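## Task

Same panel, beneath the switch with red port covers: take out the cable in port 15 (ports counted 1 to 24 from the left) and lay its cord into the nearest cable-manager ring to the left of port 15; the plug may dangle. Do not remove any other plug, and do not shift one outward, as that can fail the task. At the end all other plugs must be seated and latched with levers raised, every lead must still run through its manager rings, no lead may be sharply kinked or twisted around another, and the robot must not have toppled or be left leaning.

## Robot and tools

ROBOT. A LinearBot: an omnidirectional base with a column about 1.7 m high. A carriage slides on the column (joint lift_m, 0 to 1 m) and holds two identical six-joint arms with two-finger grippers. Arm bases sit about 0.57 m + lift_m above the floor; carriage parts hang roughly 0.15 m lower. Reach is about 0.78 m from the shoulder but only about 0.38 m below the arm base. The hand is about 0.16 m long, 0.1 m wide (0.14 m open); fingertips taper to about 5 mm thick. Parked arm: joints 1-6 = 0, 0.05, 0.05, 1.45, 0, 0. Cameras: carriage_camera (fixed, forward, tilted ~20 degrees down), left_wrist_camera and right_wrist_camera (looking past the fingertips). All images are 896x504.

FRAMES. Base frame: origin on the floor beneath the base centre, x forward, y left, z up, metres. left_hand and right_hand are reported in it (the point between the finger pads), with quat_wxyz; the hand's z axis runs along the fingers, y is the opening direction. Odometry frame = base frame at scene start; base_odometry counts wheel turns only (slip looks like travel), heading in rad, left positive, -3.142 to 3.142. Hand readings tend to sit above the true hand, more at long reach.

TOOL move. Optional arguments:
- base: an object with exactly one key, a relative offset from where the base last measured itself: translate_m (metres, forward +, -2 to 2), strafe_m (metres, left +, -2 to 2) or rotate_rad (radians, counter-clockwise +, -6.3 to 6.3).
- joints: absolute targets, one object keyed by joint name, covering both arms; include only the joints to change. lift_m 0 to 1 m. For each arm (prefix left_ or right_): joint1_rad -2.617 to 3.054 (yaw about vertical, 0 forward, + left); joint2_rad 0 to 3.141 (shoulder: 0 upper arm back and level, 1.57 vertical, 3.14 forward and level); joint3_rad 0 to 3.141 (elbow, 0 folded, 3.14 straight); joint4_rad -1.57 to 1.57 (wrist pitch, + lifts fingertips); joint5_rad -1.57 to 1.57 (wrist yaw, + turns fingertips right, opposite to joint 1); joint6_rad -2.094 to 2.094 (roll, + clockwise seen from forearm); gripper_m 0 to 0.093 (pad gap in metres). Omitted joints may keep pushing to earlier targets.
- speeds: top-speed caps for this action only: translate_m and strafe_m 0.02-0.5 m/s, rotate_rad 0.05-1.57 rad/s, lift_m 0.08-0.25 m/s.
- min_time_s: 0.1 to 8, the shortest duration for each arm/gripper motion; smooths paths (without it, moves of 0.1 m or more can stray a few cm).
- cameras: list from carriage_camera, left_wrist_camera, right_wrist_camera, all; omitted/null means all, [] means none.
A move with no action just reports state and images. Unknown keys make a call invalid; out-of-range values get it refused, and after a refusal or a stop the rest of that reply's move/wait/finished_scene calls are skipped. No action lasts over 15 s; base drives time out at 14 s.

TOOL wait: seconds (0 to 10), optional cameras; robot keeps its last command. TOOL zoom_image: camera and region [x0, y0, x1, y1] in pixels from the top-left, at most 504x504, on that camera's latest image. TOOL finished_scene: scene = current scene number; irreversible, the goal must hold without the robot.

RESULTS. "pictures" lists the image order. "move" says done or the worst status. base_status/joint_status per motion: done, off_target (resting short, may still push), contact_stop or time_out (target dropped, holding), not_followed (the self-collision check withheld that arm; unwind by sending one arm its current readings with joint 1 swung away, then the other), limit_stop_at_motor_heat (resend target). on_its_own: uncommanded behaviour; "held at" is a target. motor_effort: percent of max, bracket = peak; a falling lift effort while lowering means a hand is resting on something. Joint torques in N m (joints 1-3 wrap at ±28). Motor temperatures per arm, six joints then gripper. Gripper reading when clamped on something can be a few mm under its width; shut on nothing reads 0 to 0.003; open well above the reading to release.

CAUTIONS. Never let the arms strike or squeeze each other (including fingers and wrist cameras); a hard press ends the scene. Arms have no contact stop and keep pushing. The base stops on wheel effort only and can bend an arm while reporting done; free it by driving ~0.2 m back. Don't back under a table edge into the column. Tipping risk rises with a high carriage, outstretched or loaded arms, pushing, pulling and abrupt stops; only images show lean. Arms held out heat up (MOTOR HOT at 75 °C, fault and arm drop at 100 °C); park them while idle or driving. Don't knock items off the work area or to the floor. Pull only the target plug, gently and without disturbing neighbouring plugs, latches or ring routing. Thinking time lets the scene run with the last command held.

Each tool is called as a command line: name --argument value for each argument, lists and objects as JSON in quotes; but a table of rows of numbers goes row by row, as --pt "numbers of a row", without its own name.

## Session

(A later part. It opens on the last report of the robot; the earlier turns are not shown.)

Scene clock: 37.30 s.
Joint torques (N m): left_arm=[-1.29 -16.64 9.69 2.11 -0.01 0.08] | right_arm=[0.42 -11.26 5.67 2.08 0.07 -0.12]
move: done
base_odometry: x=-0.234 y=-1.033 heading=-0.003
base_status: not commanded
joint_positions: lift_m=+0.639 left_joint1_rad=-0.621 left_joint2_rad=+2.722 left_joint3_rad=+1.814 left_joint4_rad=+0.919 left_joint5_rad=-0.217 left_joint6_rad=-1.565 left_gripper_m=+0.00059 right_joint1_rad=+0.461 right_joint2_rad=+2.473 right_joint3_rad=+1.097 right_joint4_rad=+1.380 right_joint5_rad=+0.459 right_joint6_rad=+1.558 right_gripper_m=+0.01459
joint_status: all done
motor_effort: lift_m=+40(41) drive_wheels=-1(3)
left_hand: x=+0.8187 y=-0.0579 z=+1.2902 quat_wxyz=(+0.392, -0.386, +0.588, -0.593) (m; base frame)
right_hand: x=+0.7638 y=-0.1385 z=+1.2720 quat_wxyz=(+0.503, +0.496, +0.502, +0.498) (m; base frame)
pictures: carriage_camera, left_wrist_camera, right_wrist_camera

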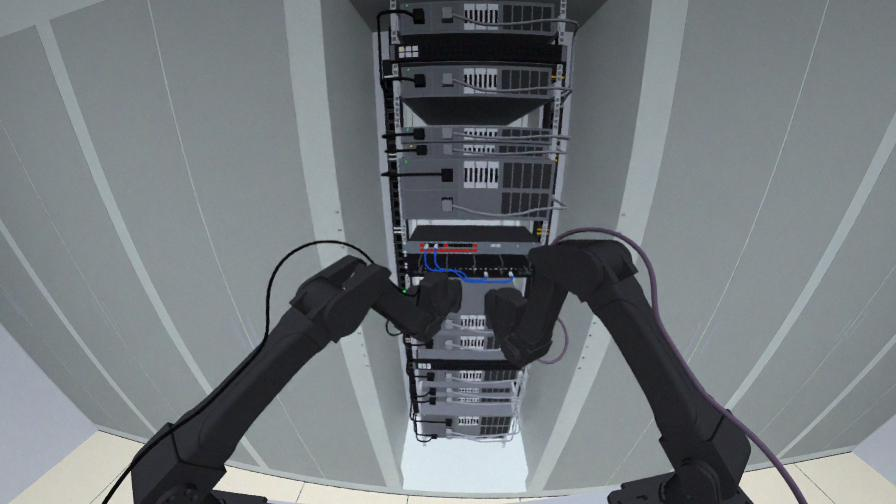

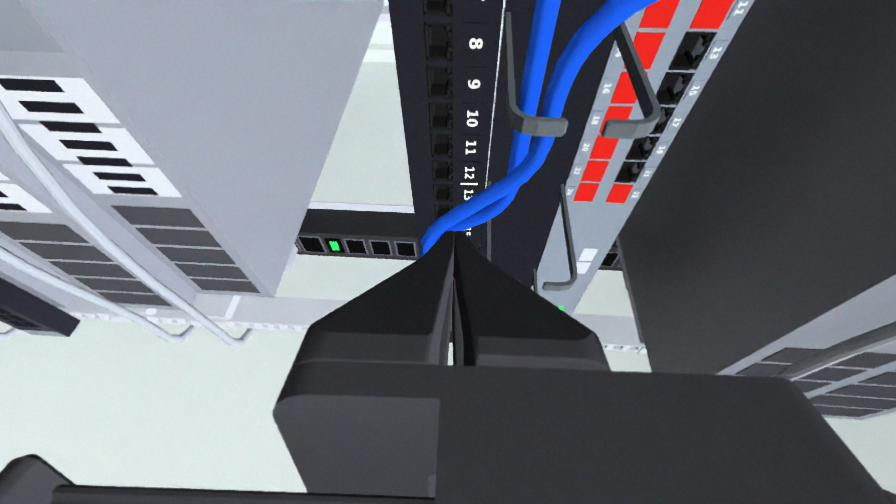

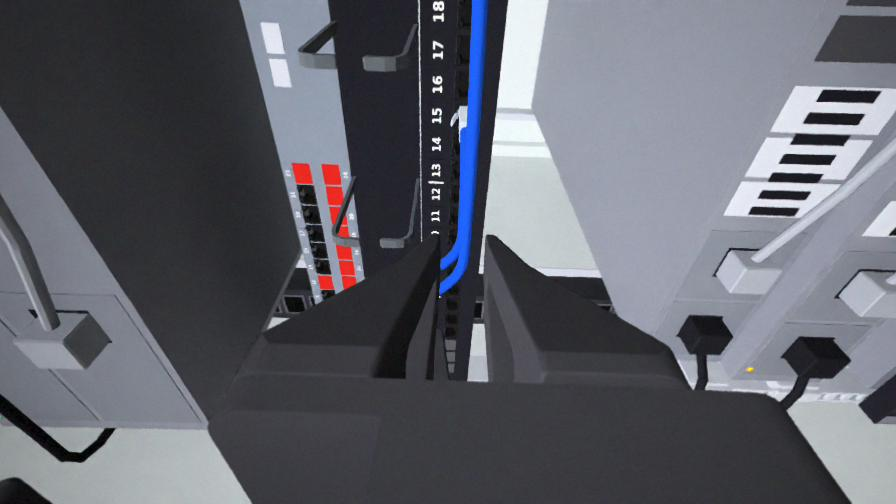

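move --base '{"translate_m":0.07}' --speeds '{"translate_m":0.05}'

Scene clock: 40.37 s.
Joint torques (N m): left_arm=[-0.8 -17.21 9.61 2.25 -0.05 0.06] | right_arm=[0.27 -11.26 5.65 2.06 0.07 -0.12]
move: done
base_odometry: x=-0.164 y=-1.034 heading=-0.003
base_status: done
joint_positions: lift_m=+0.639 left_joint1_rad=-0.623 left_joint2_rad=+2.728 left_joint3_rad=+1.814 left_joint4_rad=+0.907 left_joint5_rad=-0.221 left_joint6_rad=-1.565 left_gripper_m=+0.00059 right_joint1_rad=+0.461 right_joint2_rad=+2.473 right_joint3_rad=+1.097 right_joint4_rad=+1.380 right_joint5_rad=+0.459 right_joint6_rad=+1.558 right_gripper_m=+0.01459
joint_status: not commanded
motor_effort: lift_m=+40(41) drive_wheels=-6(12)
left_hand: x=+0.8177 y=-0.0587 z=+1.2833 quat_wxyz=(+0.391, -0.389, +0.593, -0.586) (m; base frame)
right_hand: x=+0.7638 y=-0.1383 z=+1.2720 quat_wxyz=(+0.503, +0.496, +0.502, +0.498) (m; base frame)
pictures: carriage_camera, left_wrist_camera, right_wrist_camera

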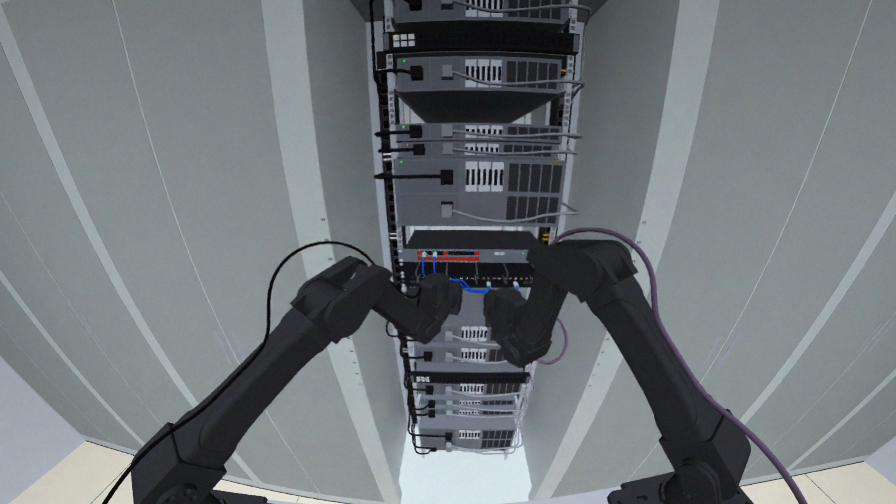

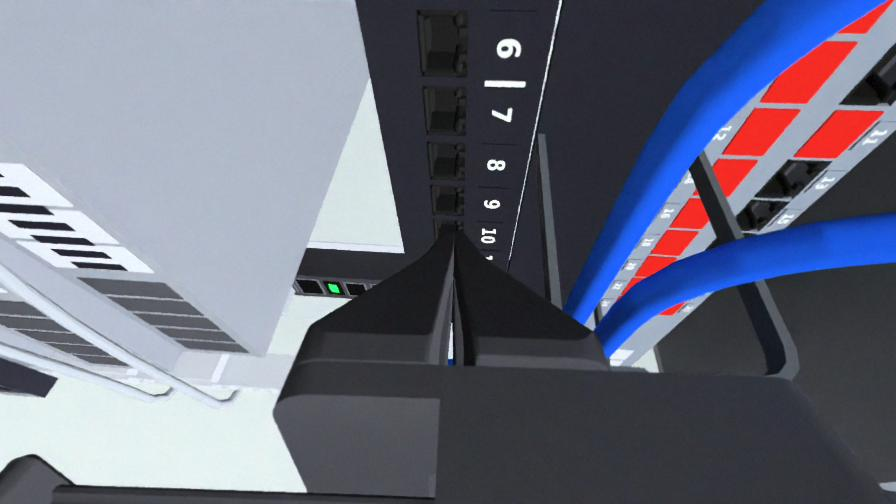

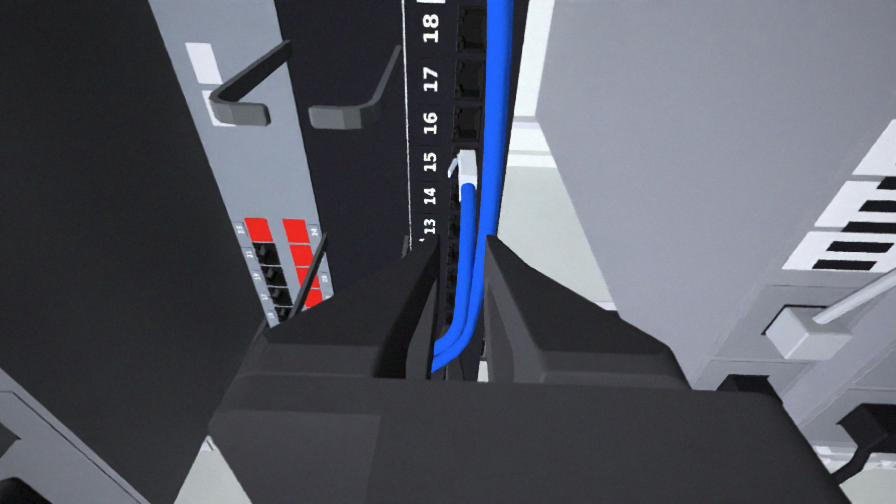

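move --base '{"translate_m":-0.07}' --speeds '{"translate_m":0.05}' --cameras '[]'

move --joints '{"left_joint1_rad":-0.572,"left_joint2_rad":1.936,"left_joint3_rad":0.613,"left_joint4_rad":1.323,"left_joint5_rad":0.228,"left_joint6_rad":-1.57,"left_gripper_m":0.085}' --min_time_s 2.5 --cameras '[]'

move --base '{"strafe_m":-0.026}' --joints '{"lift_m":0.655}' --speeds '{"strafe_m":0.05}'

Scene clock: 44.07 s.
Joint torques (N m): left_arm=[-0.66 -16.95 9.52 2.2 -0.02 0.08] | right_arm=[0.28 -11.25 5.65 2.09 0.06 -0.12]
move: done
base_odometry: x=-0.234 y=-1.034 heading=-0.003
base_status: done
joint_positions: lift_m=+0.639 left_joint1_rad=-0.625 left_joint2_rad=+2.728 left_joint3_rad=+1.814 left_joint4_rad=+0.907 left_joint5_rad=-0.222 left_joint6_rad=-1.565 left_gripper_m=+0.00059 right_joint1_rad=+0.462 right_joint2_rad=+2.473 right_joint3_rad=+1.097 right_joint4_rad=+1.380 right_joint5_rad=+0.460 right_joint6_rad=+1.558 right_gripper_m=+0.01459
joint_status: not commanded
motor_effort: lift_m=+40(41) drive_wheels=-2(13)
left_hand: x=+0.8174 y=-0.0592 z=+1.2833 quat_wxyz=(+0.391, -0.389, +0.593, -0.586) (m; base frame)
right_hand: x=+0.7635 y=-0.1377 z=+1.2720 quat_wxyz=(+0.503, +0.496, +0.503, +0.499) (m; base frame)
pictures: none
No camera images: "cameras" was empty.

Scene clock: 46.87 s.
Joint torques (N m): left_arm=[0.24 -13.71 3.36 2.35 0.15 0.11] | right_arm=[0.29 -11.26 5.65 2.08 0.06 -0.11]
Motor temperatures (°C): left_arm=[32 53 43 43 29 27 30] | right_arm=[30 41 38 42 28 28 27]
move: done
base_odometry: x=-0.234 y=-1.034 heading=-0.003
base_status: not commanded
joint_positions: lift_m=+0.639 left_joint1_rad=-0.578 left_joint2_rad=+1.966 left_joint3_rad=+0.628 left_joint4_rad=+1.318 left_joint5_rad=+0.217 left_joint6_rad=-1.565 left_gripper_m=+0.08494 right_joint1_rad=+0.462 right_joint2_rad=+2.473 right_joint3_rad=+1.097 right_joint4_rad=+1.380 right_joint5_rad=+0.460 right_joint6_rad=+1.558 right_gripper_m=+0.01459
joint_status: all done
motor_effort: lift_m=+40(41) drive_wheels=-2(4)
left_hand: x=+0.6073 y=+0.0274 z=+1.3508 quat_wxyz=(+0.265, -0.269, +0.661, -0.648) (m; base frame)
right_hand: x=+0.7635 y=-0.1377 z=+1.2720 quat_wxyz=(+0.503, +0.496, +0.503, +0.499) (m; base frame)
pictures: none
No camera images: "cameras" was empty.

Scene clock: 48.00 s.
Joint torques (N m): left_arm=[-0.49 -12.27 3.7 2.21 0.15 0.1] | right_arm=[0.57 -11.38 5.24 2.02 0.05 -0.13]
move: done
base_odometry: x=-0.234 y=-1.059 heading=-0.004
base_status: done
joint_positions: lift_m=+0.655 left_joint1_rad=-0.574 left_joint2_rad=+1.952 left_joint3_rad=+0.623 left_joint4_rad=+1.328 left_joint5_rad=+0.220 left_joint6_rad=-1.565 left_gripper_m=+0.08494 right_joint1_rad=+0.459 right_joint2_rad=+2.475 right_joint3_rad=+1.102 right_joint4_rad=+1.384 right_joint5_rad=+0.461 right_joint6_rad=+1.558 right_gripper_m=+0.01459
joint_status: all done
motor_effort: lift_m=+38(47) drive_wheels=-1(5)
left_hand: x=+0.6071 y=+0.0292 z=+1.3742 quat_wxyz=(+0.269, -0.266, +0.655, -0.654) (m; base frame)
right_hand: x=+0.7650 y=-0.1391 z=+1.2894 quat_wxyz=(+0.505, +0.496, +0.499, +0.500) (m; base frame)
pictures: carriage_camera, left_wrist_camera, right_wrist_camera

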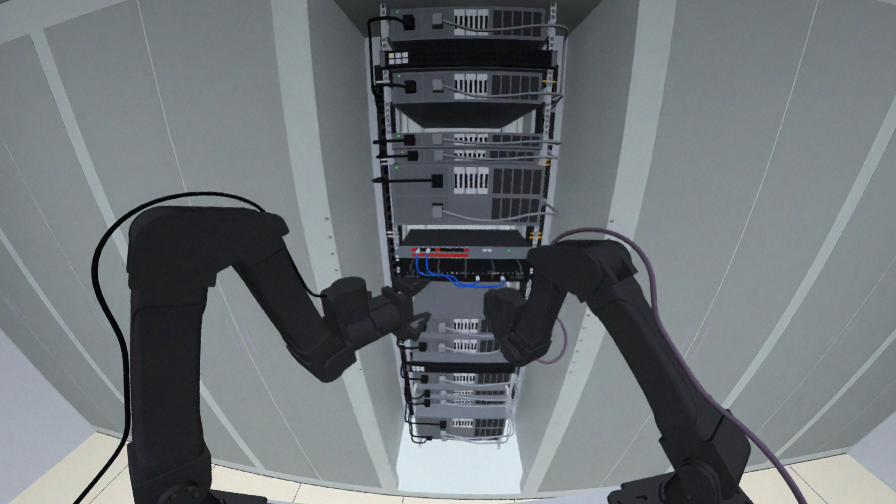

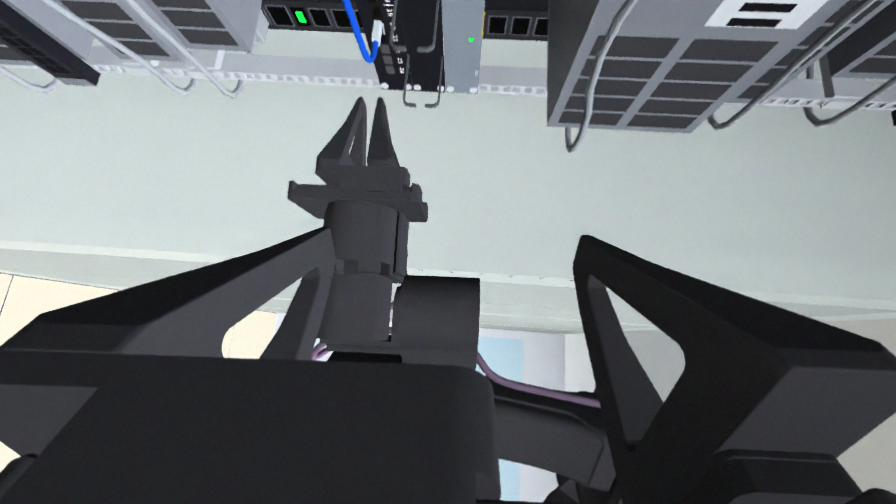

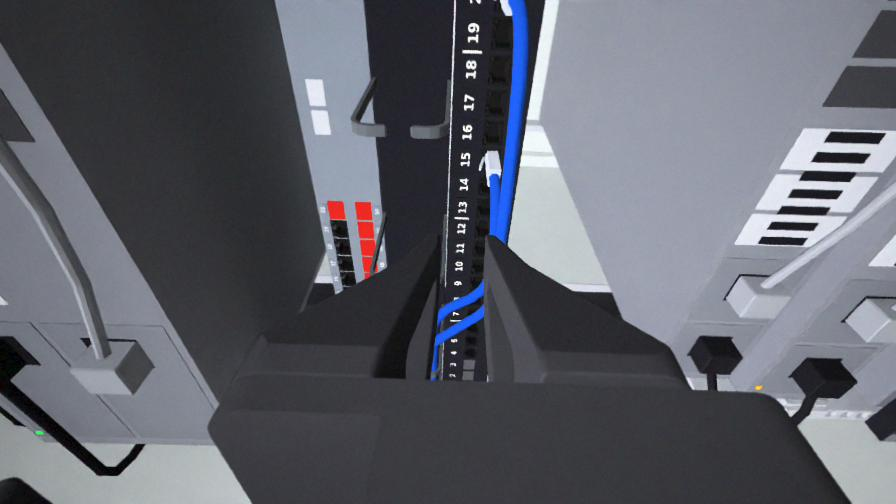

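move --base '{"translate_m":0.085}' --joints '{"lift_m":0.649}' --speeds '{"translate_m":0.05}' --cameras '["right_wrist_camera"]'

zoom_image --camera "right_wrist_camera" --region '[340, 20, 620, 300]'

Scene clock: 50.93 s.
Joint torques (N m): left_arm=[-0.17 -12.18 3.73 2.24 0.11 0.07] | right_arm=[0.46 -11.69 5.2 2.07 0.05 -0.12]
move: done
base_odometry: x=-0.149 y=-1.060 heading=-0.004
base_status: done
joint_positions: lift_m=+0.649 left_joint1_rad=-0.575 left_joint2_rad=+1.951 left_joint3_rad=+0.623 left_joint4_rad=+1.326 left_joint5_rad=+0.222 left_joint6_rad=-1.565 left_gripper_m=+0.08494 right_joint1_rad=+0.461 right_joint2_rad=+2.477 right_joint3_rad=+1.102 right_joint4_rad=+1.380 right_joint5_rad=+0.461 right_joint6_rad=+1.558 right_gripper_m=+0.01459
joint_status: all done
motor_effort: lift_m=+39(40) drive_wheels=-5(9)
left_hand: x=+0.6068 y=+0.0289 z=+1.3680 quat_wxyz=(+0.269, -0.265, +0.656, -0.654) (m; base frame)
right_hand: x=+0.7645 y=-0.1382 z=+1.2816 quat_wxyz=(+0.504, +0.496, +0.502, +0.498) (m; base frame)
pictures: right_wrist_camera

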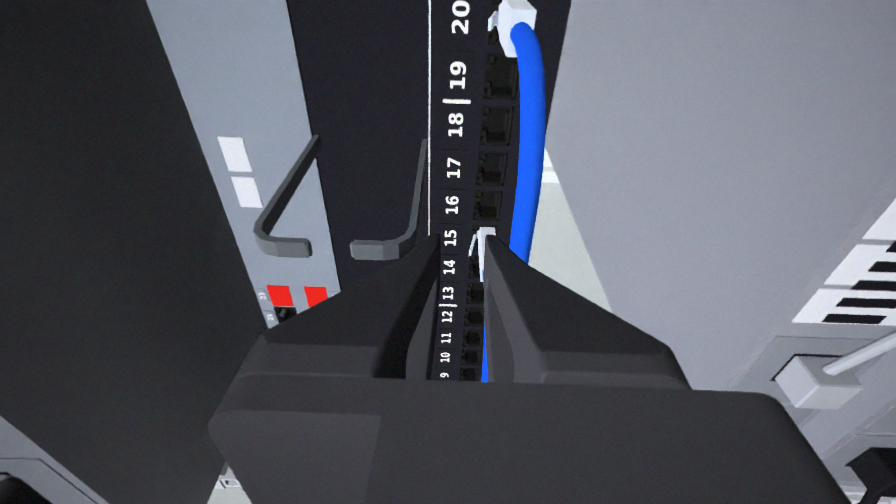

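Scaled by 1.800 from the camera's 896x504 image, which has a finer 1280x720 frame.

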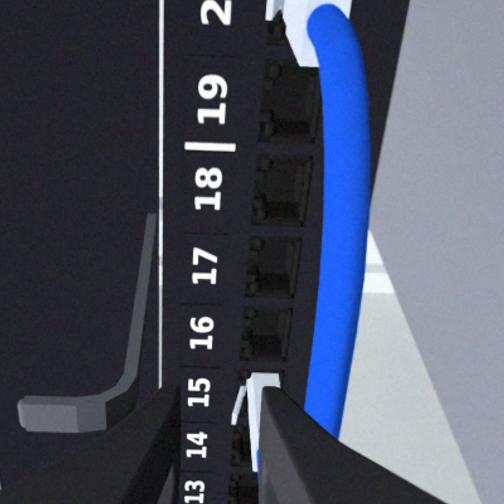

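move --base '{"translate_m":0.034}' --speeds '{"translate_m":0.04}' --cameras '["right_wrist_camera"]'

zoom_image --camera "right_wrist_camera" --region '[340, 20, 620, 300]'

Scene clock: 52.47 s.
Joint torques (N m): left_arm=[-0.4 -11.97 3.89 2.25 0.12 0.07] | right_arm=[0.14 -12.04 5.18 2.58 0.05 -0.19]
move: done
base_odometry: x=-0.115 y=-1.060 heading=-0.005
base_status: done
joint_positions: lift_m=+0.649 left_joint1_rad=-0.573 left_joint2_rad=+1.951 left_joint3_rad=+0.623 left_joint4_rad=+1.326 left_joint5_rad=+0.223 left_joint6_rad=-1.565 left_gripper_m=+0.08494 right_joint1_rad=+0.463 right_joint2_rad=+2.481 right_joint3_rad=+1.102 right_joint4_rad=+1.339 right_joint5_rad=+0.462 right_joint6_rad=+1.564 right_gripper_m=+0.01454
joint_status: not commanded
motor_effort: lift_m=+39(39) drive_wheels=+3(14)
left_hand: x=+0.6070 y=+0.0293 z=+1.3680 quat_wxyz=(+0.269, -0.265, +0.656, -0.654) (m; base frame)
right_hand: x=+0.7637 y=-0.1374 z=+1.2700 quat_wxyz=(+0.497, +0.502, +0.516, +0.485) (m; base frame)
pictures: right_wrist_camera

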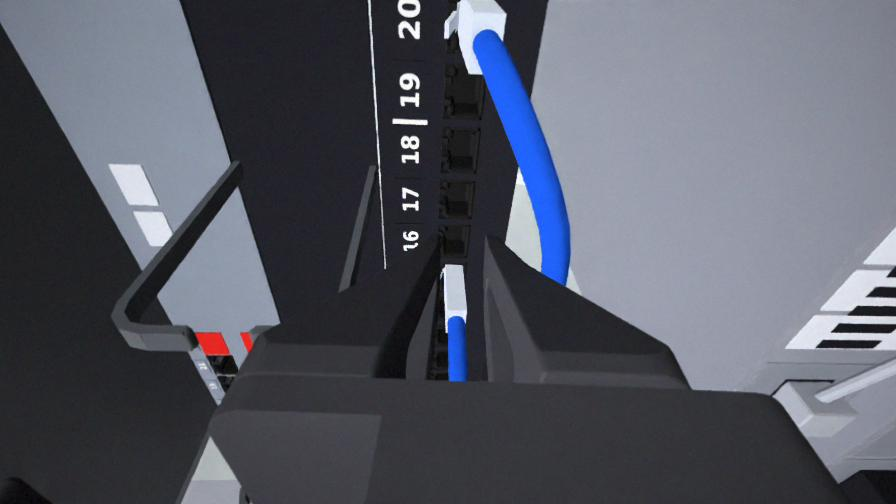

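Scaled by 1.800 from the camera's 896x504 image, which has a finer 1280x720 frame.

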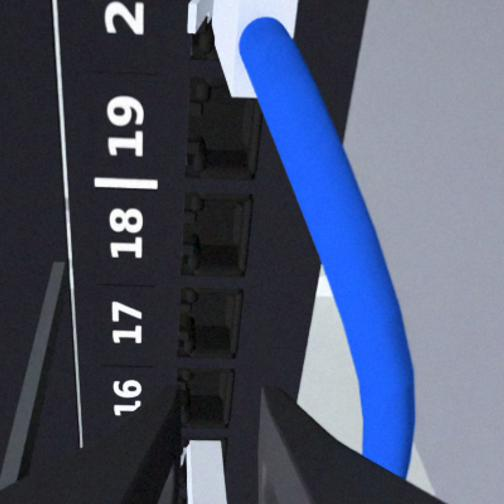

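move --joints '{"lift_m":0.64}' --speeds '{"lift_m":0.08}' --cameras '["right_wrist_camera"]'

zoom_image --camera "right_wrist_camera" --region '[340, 120, 620, 400]'

Scene clock: 53.67 s.
Joint torques (N m): left_arm=[-0.51 -12.15 3.96 2.31 0.12 0.09] | right_arm=[0.14 -12.03 5.18 2.11 0.03 -0.19]
Motor temperatures (°C): left_arm=[31 55 43 43 29 27 30] | right_arm=[30 43 38 43 28 28 27]
move: done
base_odometry: x=-0.115 y=-1.060 heading=-0.005
base_status: not commanded
joint_positions: lift_m=+0.640 left_joint1_rad=-0.573 left_joint2_rad=+1.951 left_joint3_rad=+0.623 left_joint4_rad=+1.325 left_joint5_rad=+0.223 left_joint6_rad=-1.565 left_gripper_m=+0.08494 right_joint1_rad=+0.463 right_joint2_rad=+2.481 right_joint3_rad=+1.102 right_joint4_rad=+1.378 right_joint5_rad=+0.462 right_joint6_rad=+1.564 right_gripper_m=+0.01454
joint_status: all done
motor_effort: lift_m=+39(40) drive_wheels=+3(5)
left_hand: x=+0.6070 y=+0.0293 z=+1.3586 quat_wxyz=(+0.268, -0.266, +0.656, -0.653) (m; base frame)
right_hand: x=+0.7639 y=-0.1373 z=+1.2699 quat_wxyz=(+0.501, +0.498, +0.503, +0.498) (m; base frame)
pictures: right_wrist_camera

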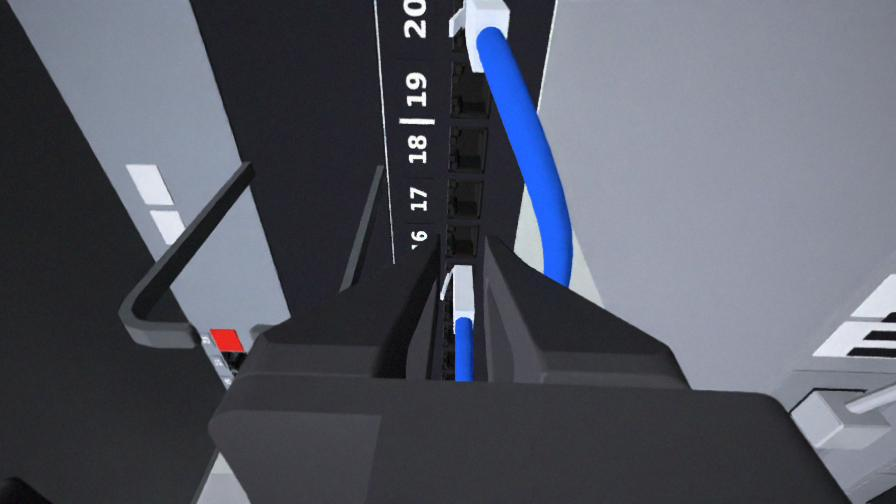

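Scaled by 1.800 from the camera's 896x504 image, which has a finer 1280x720 frame.

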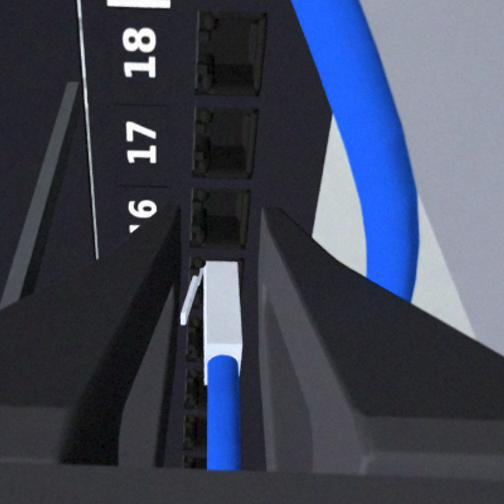

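move --base '{"strafe_m":0.019}' --speeds '{"strafe_m":0.03}' --cameras '["right_wrist_camera"]'

zoom_image --camera "right_wrist_camera" --region '[340, 120, 620, 400]'

Scene clock: 54.93 s.
Joint torques (N m): left_arm=[-0.4 -12.12 3.89 2.28 0.13 0.09] | right_arm=[-0.01 -12.04 5.18 2.05 0.03 -0.19]
Motor temperatures (°C): left_arm=[31 55 43 43 29 27 30] | right_arm=[30 44 38 43 28 28 27]
move: done
base_odometry: x=-0.115 y=-1.042 heading=-0.005
base_status: done
joint_positions: lift_m=+0.640 left_joint1_rad=-0.573 left_joint2_rad=+1.951 left_joint3_rad=+0.623 left_joint4_rad=+1.325 left_joint5_rad=+0.224 left_joint6_rad=-1.565 left_gripper_m=+0.08494 right_joint1_rad=+0.466 right_joint2_rad=+2.481 right_joint3_rad=+1.102 right_joint4_rad=+1.383 right_joint5_rad=+0.463 right_joint6_rad=+1.564 right_gripper_m=+0.01454
joint_status: not commanded
motor_effort: lift_m=+40(40) drive_wheels=-4(11)
left_hand: x=+0.6070 y=+0.0293 z=+1.3586 quat_wxyz=(+0.268, -0.266, +0.656, -0.653) (m; base frame)
right_hand: x=+0.7634 y=-0.1360 z=+1.2710 quat_wxyz=(+0.501, +0.497, +0.501, +0.500) (m; base frame)
pictures: right_wrist_camera

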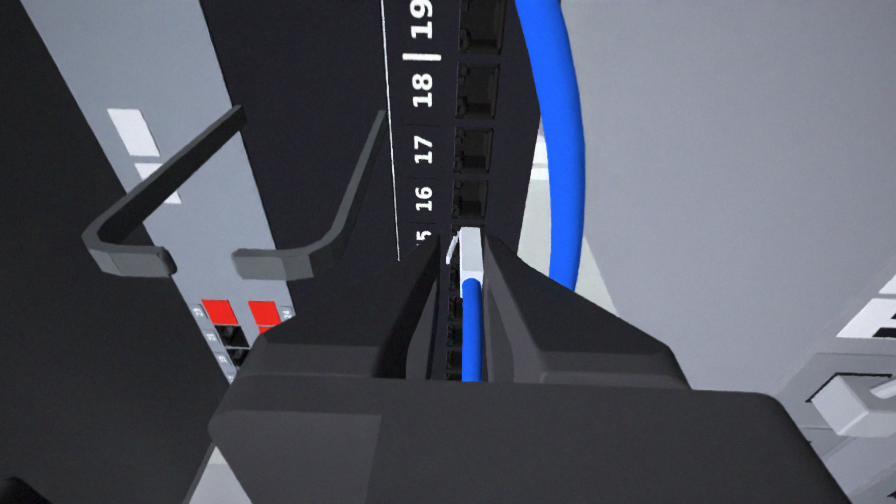

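Scaled by 1.800 from the camera's 896x504 image, which has a finer 1280x720 frame.

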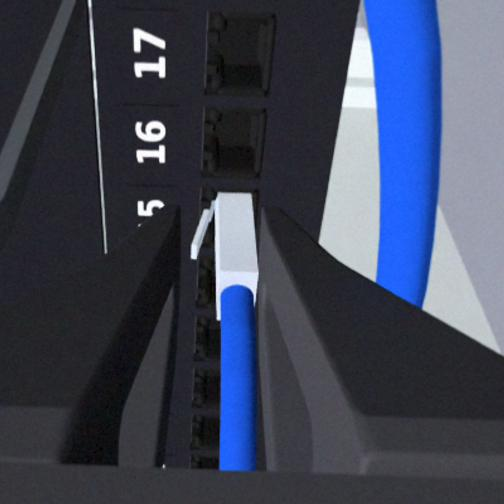

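move --base '{"strafe_m":0.012}' --speeds '{"strafe_m":0.03}' --cameras '["right_wrist_camera"]'

zoom_image --camera "right_wrist_camera" --region '[340, 120, 620, 400]'

Scene clock: 56.97 s.
Joint torques (N m): left_arm=[-0.49 -12.07 4 2.28 0.12 0.09] | right_arm=[0.12 -12.03 5.19 2.03 0.02 -0.19]
Motor temperatures (°C): left_arm=[31 55 42 43 29 27 30] | right_arm=[30 44 38 43 28 28 27]
move: done
base_odometry: x=-0.114 y=-1.030 heading=-0.006
base_status: done
joint_positions: lift_m=+0.640 left_joint1_rad=-0.571 left_joint2_rad=+1.951 left_joint3_rad=+0.623 left_joint4_rad=+1.325 left_joint5_rad=+0.225 left_joint6_rad=-1.565 left_gripper_m=+0.08494 right_joint1_rad=+0.463 right_joint2_rad=+2.481 right_joint3_rad=+1.102 right_joint4_rad=+1.384 right_joint5_rad=+0.464 right_joint6_rad=+1.564 right_gripper_m=+0.01454
joint_status: not commanded
motor_effort: lift_m=+39(40) drive_wheels=+3(12)
left_hand: x=+0.6074 y=+0.0298 z=+1.3586 quat_wxyz=(+0.268, -0.266, +0.656, -0.653) (m; base frame)
right_hand: x=+0.7639 y=-0.1375 z=+1.2713 quat_wxyz=(+0.502, +0.498, +0.500, +0.500) (m; base frame)
pictures: right_wrist_camera

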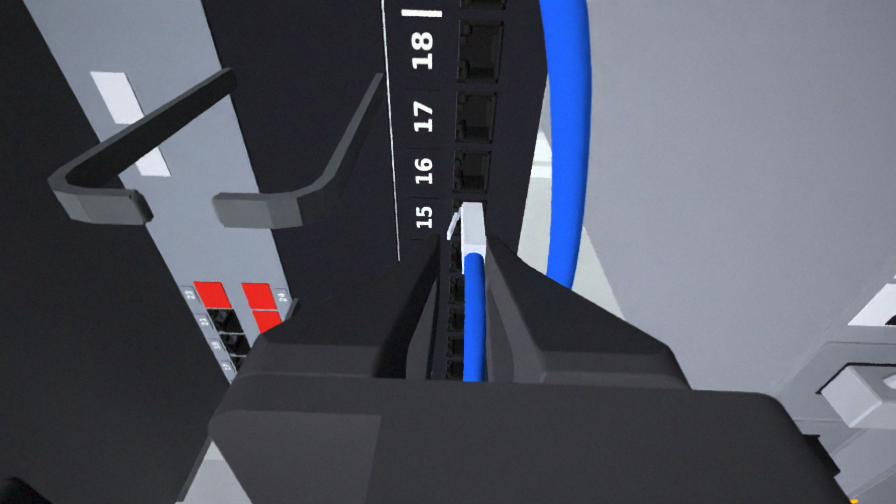

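Scaled by 1.800 from the camera's 896x504 image, which has a finer 1280x720 frame.

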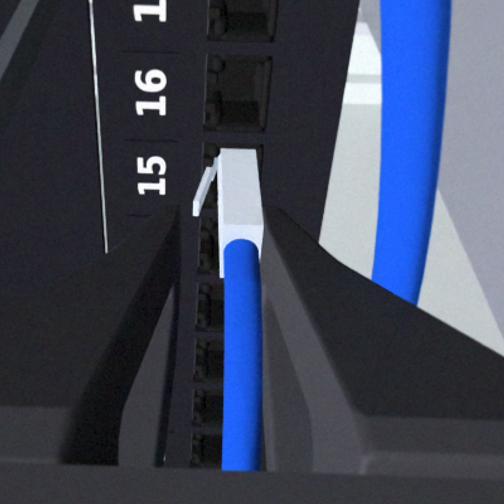

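move --joints '{"lift_m":0.637}' --speeds '{"lift_m":0.08}' --cameras '[]'

move --joints '{"right_gripper_m":0.009}' --min_time_s 1.0 --cameras '["right_wrist_camera"]'

zoom_image --camera "right_wrist_camera" --region '[340, 120, 620, 400]'

Scene clock: 57.63 s.
Joint torques (N m): left_arm=[-0.59 -12.1 3.93 2.28 0.07 0.1] | right_arm=[0.18 -12.03 5.19 1.97 0.02 -0.2]
Motor temperatures (°C): left_arm=[31 55 42 43 29 27 30] | right_arm=[30 45 38 43 28 28 27]
move: done
base_odometry: x=-0.114 y=-1.030 heading=-0.006
base_status: not commanded
joint_positions: lift_m=+0.637 left_joint1_rad=-0.571 left_joint2_rad=+1.951 left_joint3_rad=+0.623 left_joint4_rad=+1.325 left_joint5_rad=+0.225 left_joint6_rad=-1.565 left_gripper_m=+0.08494 right_joint1_rad=+0.463 right_joint2_rad=+2.481 right_joint3_rad=+1.102 right_joint4_rad=+1.389 right_joint5_rad=+0.464 right_joint6_rad=+1.564 right_gripper_m=+0.01454
joint_status: all done
motor_effort: lift_m=+37(39) drive_wheels=+3(4)
left_hand: x=+0.6074 y=+0.0298 z=+1.3558 quat_wxyz=(+0.268, -0.266, +0.656, -0.653) (m; base frame)
right_hand: x=+0.7639 y=-0.1375 z=+1.2696 quat_wxyz=(+0.503, +0.497, +0.498, +0.501) (m; base frame)
pictures: none
No camera images: "cameras" was empty.

Scene clock: 58.93 s.
Joint torques (N m): left_arm=[-0.58 -12.05 3.95 2.27 0.07 0.1] | right_arm=[0.16 -12.04 5.2 2 0.03 -0.19]
Motor temperatures (°C): left_arm=[31 56 42 43 29 27 30] | right_arm=[30 45 38 43 28 28 27]
move: done
base_odometry: x=-0.114 y=-1.030 heading=-0.006
base_status: not commanded
joint_positions: lift_m=+0.637 left_joint1_rad=-0.571 left_joint2_rad=+1.951 left_joint3_rad=+0.623 left_joint4_rad=+1.325 left_joint5_rad=+0.225 left_joint6_rad=-1.565 left_gripper_m=+0.08494 right_joint1_rad=+0.463 right_joint2_rad=+2.481 right_joint3_rad=+1.102 right_joint4_rad=+1.387 right_joint5_rad=+0.464 right_joint6_rad=+1.564 right_gripper_m=+0.00909
joint_status: all done
motor_effort: lift_m=+38(38) drive_wheels=+3(4)
left_hand: x=+0.6074 y=+0.0298 z=+1.3558 quat_wxyz=(+0.268, -0.266, +0.656, -0.653) (m; base frame)
right_hand: x=+0.7639 y=-0.1375 z=+1.2690 quat_wxyz=(+0.503, +0.498, +0.499, +0.501) (m; base frame)
pictures: right_wrist_camera

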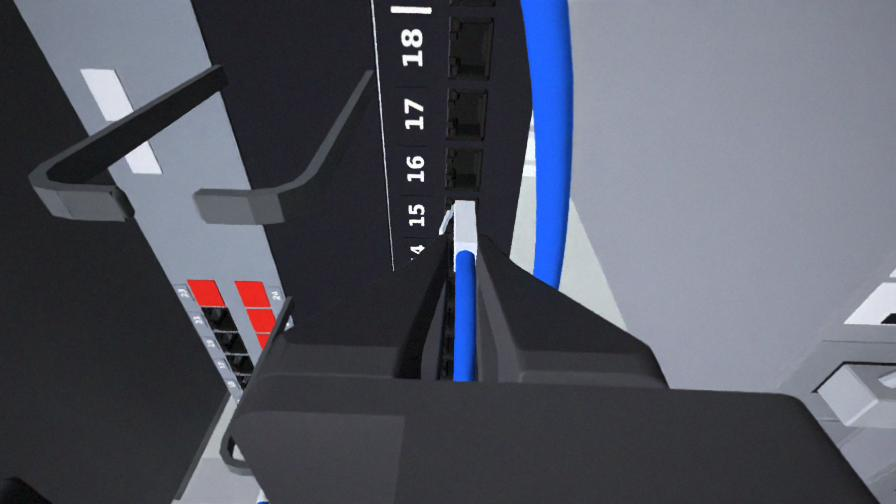

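Scaled by 1.800 from the camera's 896x504 image, which has a finer 1280x720 frame.

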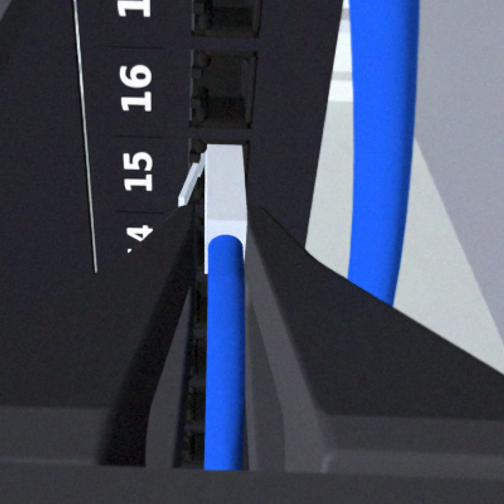

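move --joints '{"right_gripper_m":0.0145}' --cameras '[]'

move --base '{"translate_m":0.01}' --speeds '{"translate_m":0.03}' --cameras '[]'

move --joints '{"right_gripper_m":0.007}' --min_time_s 1.0 --cameras '["right_wrist_camera"]'

zoom_image --camera "right_wrist_camera" --region '[340, 120, 620, 400]'

Scene clock: 59.73 s.
Joint torques (N m): left_arm=[-0.62 -12.1 3.77 2.27 0.11 0.07] | right_arm=[0.16 -12.04 5.22 2 0.03 -0.19]
Motor temperatures (°C): left_arm=[31 56 42 43 29 27 30] | right_arm=[30 45 38 43 28 28 27]
move: done
base_odometry: x=-0.114 y=-1.030 heading=-0.006
base_status: not commanded
joint_positions: lift_m=+0.637 left_joint1_rad=-0.571 left_joint2_rad=+1.951 left_joint3_rad=+0.623 left_joint4_rad=+1.325 left_joint5_rad=+0.225 left_joint6_rad=-1.565 left_gripper_m=+0.08494 right_joint1_rad=+0.463 right_joint2_rad=+2.481 right_joint3_rad=+1.102 right_joint4_rad=+1.387 right_joint5_rad=+0.464 right_joint6_rad=+1.564 right_gripper_m=+0.01441
joint_status: all done
motor_effort: lift_m=+37(38) drive_wheels=+3(4)
left_hand: x=+0.6074 y=+0.0298 z=+1.3558 quat_wxyz=(+0.268, -0.266, +0.656, -0.653) (m; base frame)
right_hand: x=+0.7639 y=-0.1375 z=+1.2691 quat_wxyz=(+0.503, +0.497, +0.499, +0.501) (m; base frame)
pictures: none
No camera images: "cameras" was empty.

Scene clock: 60.50 s.
Joint torques (N m): left_arm=[-0.7 -12.11 3.86 2.27 0.1 0.09] | right_arm=[0.18 -12.01 5.24 1.98 0.03 -0.19]
Motor temperatures (°C): left_arm=[31 56 42 43 29 27 30] | right_arm=[30 45 38 43 28 28 27]
move: done
base_odometry: x=-0.104 y=-1.030 heading=-0.005
base_status: done
joint_positions: lift_m=+0.637 left_joint1_rad=-0.572 left_joint2_rad=+1.951 left_joint3_rad=+0.623 left_joint4_rad=+1.325 left_joint5_rad=+0.226 left_joint6_rad=-1.565 left_gripper_m=+0.08494 right_joint1_rad=+0.464 right_joint2_rad=+2.481 right_joint3_rad=+1.102 right_joint4_rad=+1.388 right_joint5_rad=+0.464 right_joint6_rad=+1.564 right_gripper_m=+0.01441
joint_status: not commanded
motor_effort: lift_m=+38(38) drive_wheels=-5(9)
left_hand: x=+0.6071 y=+0.0295 z=+1.3559 quat_wxyz=(+0.268, -0.265, +0.656, -0.653) (m; base frame)
right_hand: x=+0.7638 y=-0.1373 z=+1.2695 quat_wxyz=(+0.503, +0.497, +0.499, +0.501) (m; base frame)
pictures: none
No camera images: "cameras" was empty.

Scene clock: 61.80 s.
Joint torques (N m): left_arm=[-0.55 -12.07 3.85 2.28 0.08 0.09] | right_arm=[0.12 -12.04 5.23 2.02 0.03 -0.19]
Motor temperatures (°C): left_arm=[31 56 42 43 29 27 30] | right_arm=[30 46 38 43 28 28 27]
move: done
base_odometry: x=-0.104 y=-1.030 heading=-0.005
base_status: not commanded
joint_positions: lift_m=+0.637 left_joint1_rad=-0.572 left_joint2_rad=+1.951 left_joint3_rad=+0.623 left_joint4_rad=+1.325 left_joint5_rad=+0.226 left_joint6_rad=-1.565 left_gripper_m=+0.08494 right_joint1_rad=+0.464 right_joint2_rad=+2.481 right_joint3_rad=+1.102 right_joint4_rad=+1.385 right_joint5_rad=+0.464 right_joint6_rad=+1.564 right_gripper_m=+0.00733
joint_status: all done
motor_effort: lift_m=+38(38) drive_wheels=+4(6)
left_hand: x=+0.6071 y=+0.0295 z=+1.3559 quat_wxyz=(+0.268, -0.265, +0.656, -0.653) (m; base frame)
right_hand: x=+0.7638 y=-0.1373 z=+1.2686 quat_wxyz=(+0.502, +0.498, +0.500, +0.500) (m; base frame)
pictures: right_wrist_camera

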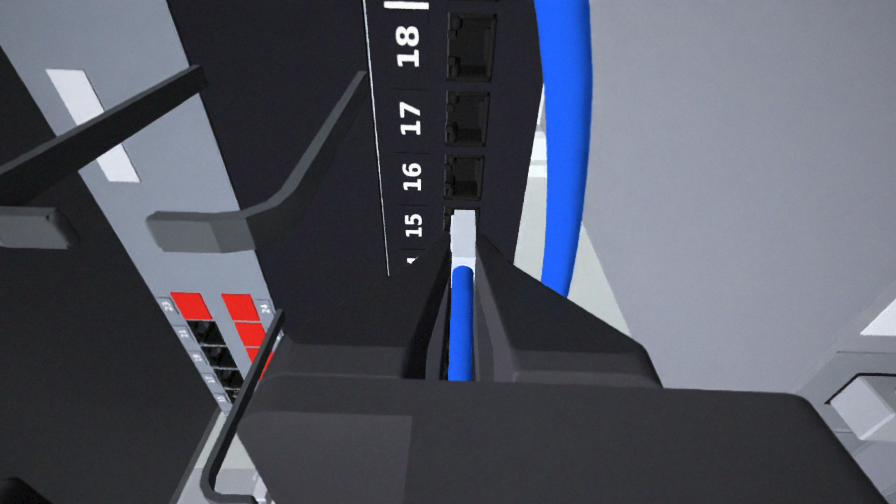

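Scaled by 1.800 from the camera's 896x504 image, which has a finer 1280x720 frame.

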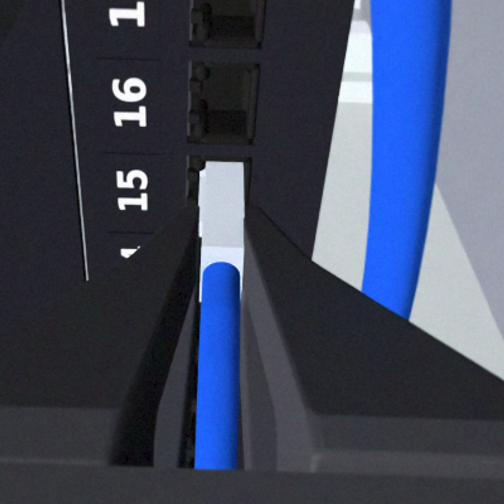

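move --joints '{"right_gripper_m":0.001}' --min_time_s 1.0 --cameras '[]'

move --base '{"translate_m":-0.035}' --speeds '{"translate_m":0.03}' --cameras '["right_wrist_camera"]'

zoom_image --camera "right_wrist_camera" --region '[340, 0, 700, 360]'

Scene clock: 63.27 s.
Joint torques (N m): left_arm=[-0.69 -12.05 3.82 2.29 0.07 0.09] | right_arm=[0.13 -12.03 5.2 2.02 0.02 -0.21]
Motor temperatures (°C): left_arm=[31 56 42 43 29 27 30] | right_arm=[30 46 38 43 28 28 27]
move: off_target
base_odometry: x=-0.104 y=-1.030 heading=-0.005
base_status: not commanded
joint_positions: lift_m=+0.637 left_joint1_rad=-0.572 left_joint2_rad=+1.951 left_joint3_rad=+0.623 left_joint4_rad=+1.325 left_joint5_rad=+0.226 left_joint6_rad=-1.565 left_gripper_m=+0.08494 right_joint1_rad=+0.464 right_joint2_rad=+2.481 right_joint3_rad=+1.102 right_joint4_rad=+1.385 right_joint5_rad=+0.464 right_joint6_rad=+1.565 right_gripper_m=+0.00573
joint_status: right_gripper_m off_target (ended at +0.00575, target +0.00100)
motor_effort: lift_m=+38(38) drive_wheels=+4(5)
left_hand: x=+0.6071 y=+0.0295 z=+1.3559 quat_wxyz=(+0.268, -0.265, +0.656, -0.653) (m; base frame)
right_hand: x=+0.7638 y=-0.1373 z=+1.2686 quat_wxyz=(+0.502, +0.498, +0.500, +0.500) (m; base frame)
pictures: none
No camera images: "cameras" was empty.

Scene clock: 64.90 s.
Joint torques (N m): left_arm=[-0.66 -12.08 3.74 2.26 0.07 0.11] | right_arm=[4.44 -12.78 -1.62 3.55 0.94 -0.28]
Motor temperatures (°C): left_arm=[31 56 42 43 29 27 30] | right_arm=[30 46 38 44 28 28 27]
move: done
base_odometry: x=-0.139 y=-1.029 heading=-0.005
base_status: done
joint_positions: lift_m=+0.637 left_joint1_rad=-0.571 left_joint2_rad=+1.951 left_joint3_rad=+0.623 left_joint4_rad=+1.325 left_joint5_rad=+0.225 left_joint6_rad=-1.565 left_gripper_m=+0.08494 right_joint1_rad=+0.419 right_joint2_rad=+2.483 right_joint3_rad=+1.190 right_joint4_rad=+1.262 right_joint5_rad=+0.372 right_joint6_rad=+1.571 right_gripper_m=+0.00571
joint_status: not commanded
motor_effort: lift_m=+38(38) drive_wheels=+8(10)
left_hand: x=+0.6074 y=+0.0299 z=+1.3558 quat_wxyz=(+0.268, -0.266, +0.656, -0.653) (m; base frame)
right_hand: x=+0.7892 y=-0.1375 z=+1.2699 quat_wxyz=(+0.484, +0.492, +0.522, +0.502) (m; base frame)
pictures: right_wrist_camera

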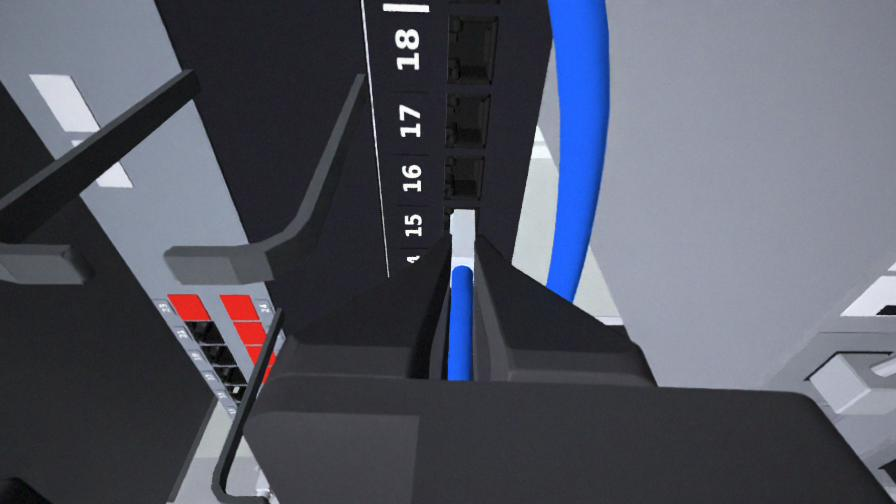

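Scaled by 1.400 from the camera's 896x504 image, which has a finer 1280x720 frame.

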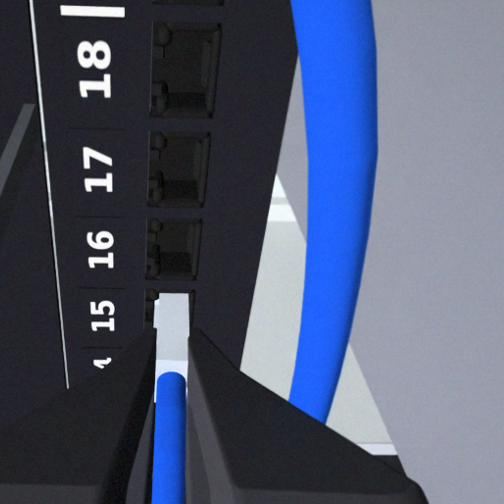

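move --base '{"translate_m":-0.02}' --speeds '{"translate_m":0.02}' --cameras '["right_wrist_camera"]'

zoom_image --camera "right_wrist_camera" --region '[340, 100, 640, 400]'

Scene clock: 66.63 s.
Joint torques (N m): left_arm=[-0.69 -12.07 3.63 2.29 0.07 0.08] | right_arm=[6.82 -13.41 -4.51 4.03 1.22 -0.3]
Motor temperatures (°C): left_arm=[31 57 42 43 29 27 30] | right_arm=[30 47 38 45 28 28 27]
move: done
base_odometry: x=-0.159 y=-1.029 heading=-0.005
base_status: done
joint_positions: lift_m=+0.637 left_joint1_rad=-0.571 left_joint2_rad=+1.951 left_joint3_rad=+0.623 left_joint4_rad=+1.325 left_joint5_rad=+0.225 left_joint6_rad=-1.565 left_gripper_m=+0.08494 right_joint1_rad=+0.395 right_joint2_rad=+2.488 right_joint3_rad=+1.226 right_joint4_rad=+1.223 right_joint5_rad=+0.344 right_joint6_rad=+1.573 right_gripper_m=+0.00564
joint_status: not commanded
motor_effort: lift_m=+39(39) drive_wheels=+10(19)
left_hand: x=+0.6074 y=+0.0299 z=+1.3558 quat_wxyz=(+0.268, -0.266, +0.656, -0.653) (m; base frame)
right_hand: x=+0.8004 y=-0.1437 z=+1.2711 quat_wxyz=(+0.481, +0.493, +0.524, +0.501) (m; base frame)
pictures: right_wrist_camera

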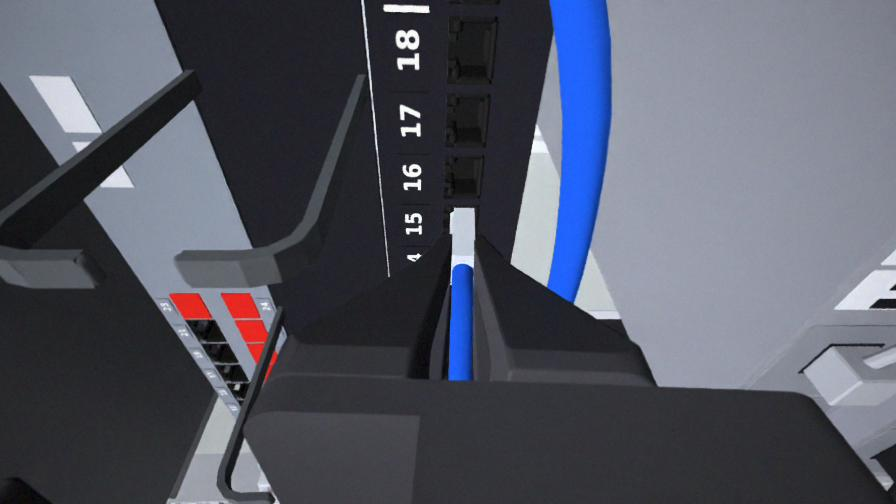

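Scaled by 1.680 from the camera's 896x504 image, which has a finer 1280x720 frame.

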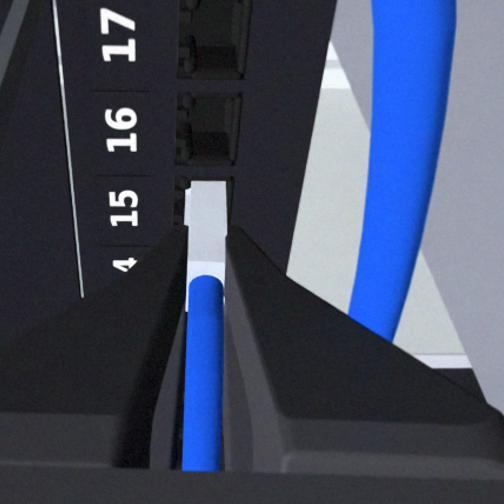

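move --base '{"translate_m":0.055}' --speeds '{"translate_m":0.04}' --cameras '[]'

move --joints '{"right_gripper_m":0.0135}' --min_time_s 0.7 --cameras '["right_wrist_camera"]'

zoom_image --camera "right_wrist_camera" --region '[340, 100, 640, 400]'

Scene clock: 68.80 s.
Joint torques (N m): left_arm=[-0.69 -12.15 3.78 2.26 0.1 0.08] | right_arm=[-3.4 -12.31 8.47 1.21 -0.81 -0.3]
Motor temperatures (°C): left_arm=[31 57 42 43 29 27 30] | right_arm=[30 48 38 45 28 28 28]
move: done
base_odometry: x=-0.104 y=-1.029 heading=-0.004
base_status: done
joint_positions: lift_m=+0.637 left_joint1_rad=-0.570 left_joint2_rad=+1.951 left_joint3_rad=+0.623 left_joint4_rad=+1.325 left_joint5_rad=+0.225 left_joint6_rad=-1.565 left_gripper_m=+0.08494 right_joint1_rad=+0.501 right_joint2_rad=+2.488 right_joint3_rad=+1.059 right_joint4_rad=+1.446 right_joint5_rad=+0.547 right_joint6_rad=+1.573 right_gripper_m=+0.00564
joint_status: not commanded
motor_effort: lift_m=+39(39) drive_wheels=+3(13)
left_hand: x=+0.6075 y=+0.0300 z=+1.3559 quat_wxyz=(+0.269, -0.266, +0.656, -0.653) (m; base frame)
right_hand: x=+0.7476 y=-0.1368 z=+1.2650 quat_wxyz=(+0.512, +0.510, +0.482, +0.495) (m; base frame)
pictures: none
No camera images: "cameras" was empty.

Scene clock: 69.80 s.
Joint torques (N m): left_arm=[-0.64 -12.1 3.86 2.26 0.08 0.11] | right_arm=[-0.44 -12.57 5.89 1.77 -0.13 -0.3]
Motor temperatures (°C): left_arm=[31 57 42 43 29 27 30] | right_arm=[30 48 38 45 28 28 28]
move: done
base_odometry: x=-0.104 y=-1.029 heading=-0.004
base_status: not commanded
joint_positions: lift_m=+0.637 left_joint1_rad=-0.570 left_joint2_rad=+1.951 left_joint3_rad=+0.623 left_joint4_rad=+1.325 left_joint5_rad=+0.225 left_joint6_rad=-1.565 left_gripper_m=+0.08494 right_joint1_rad=+0.469 right_joint2_rad=+2.488 right_joint3_rad=+1.092 right_joint4_rad=+1.406 right_joint5_rad=+0.479 right_joint6_rad=+1.573 right_gripper_m=+0.01342
joint_status: all done
motor_effort: lift_m=+39(39) drive_wheels=-4(4)
left_hand: x=+0.6075 y=+0.0300 z=+1.3559 quat_wxyz=(+0.269, -0.266, +0.656, -0.653) (m; base frame)
right_hand: x=+0.7605 y=-0.1380 z=+1.2667 quat_wxyz=(+0.503, +0.502, +0.494, +0.502) (m; base frame)
pictures: right_wrist_camera

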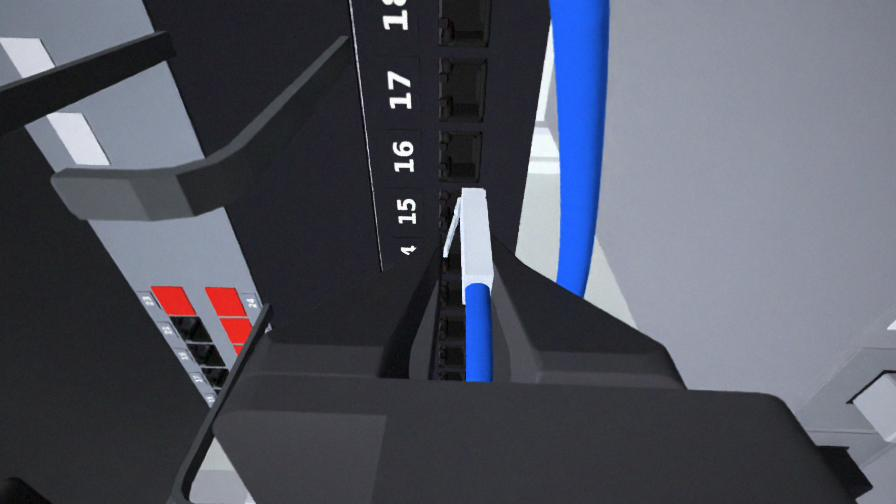

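Scaled by 1.680 from the camera's 896x504 image, which has a finer 1280x720 frame.

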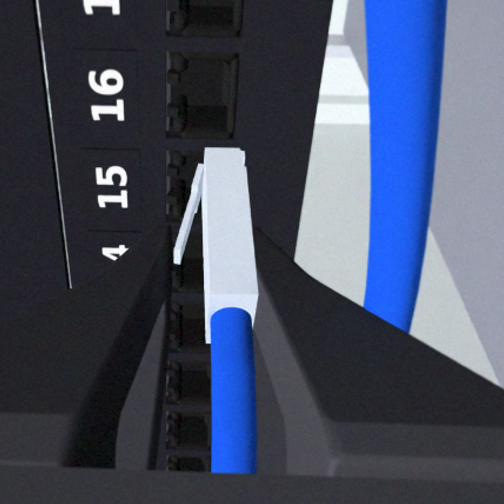

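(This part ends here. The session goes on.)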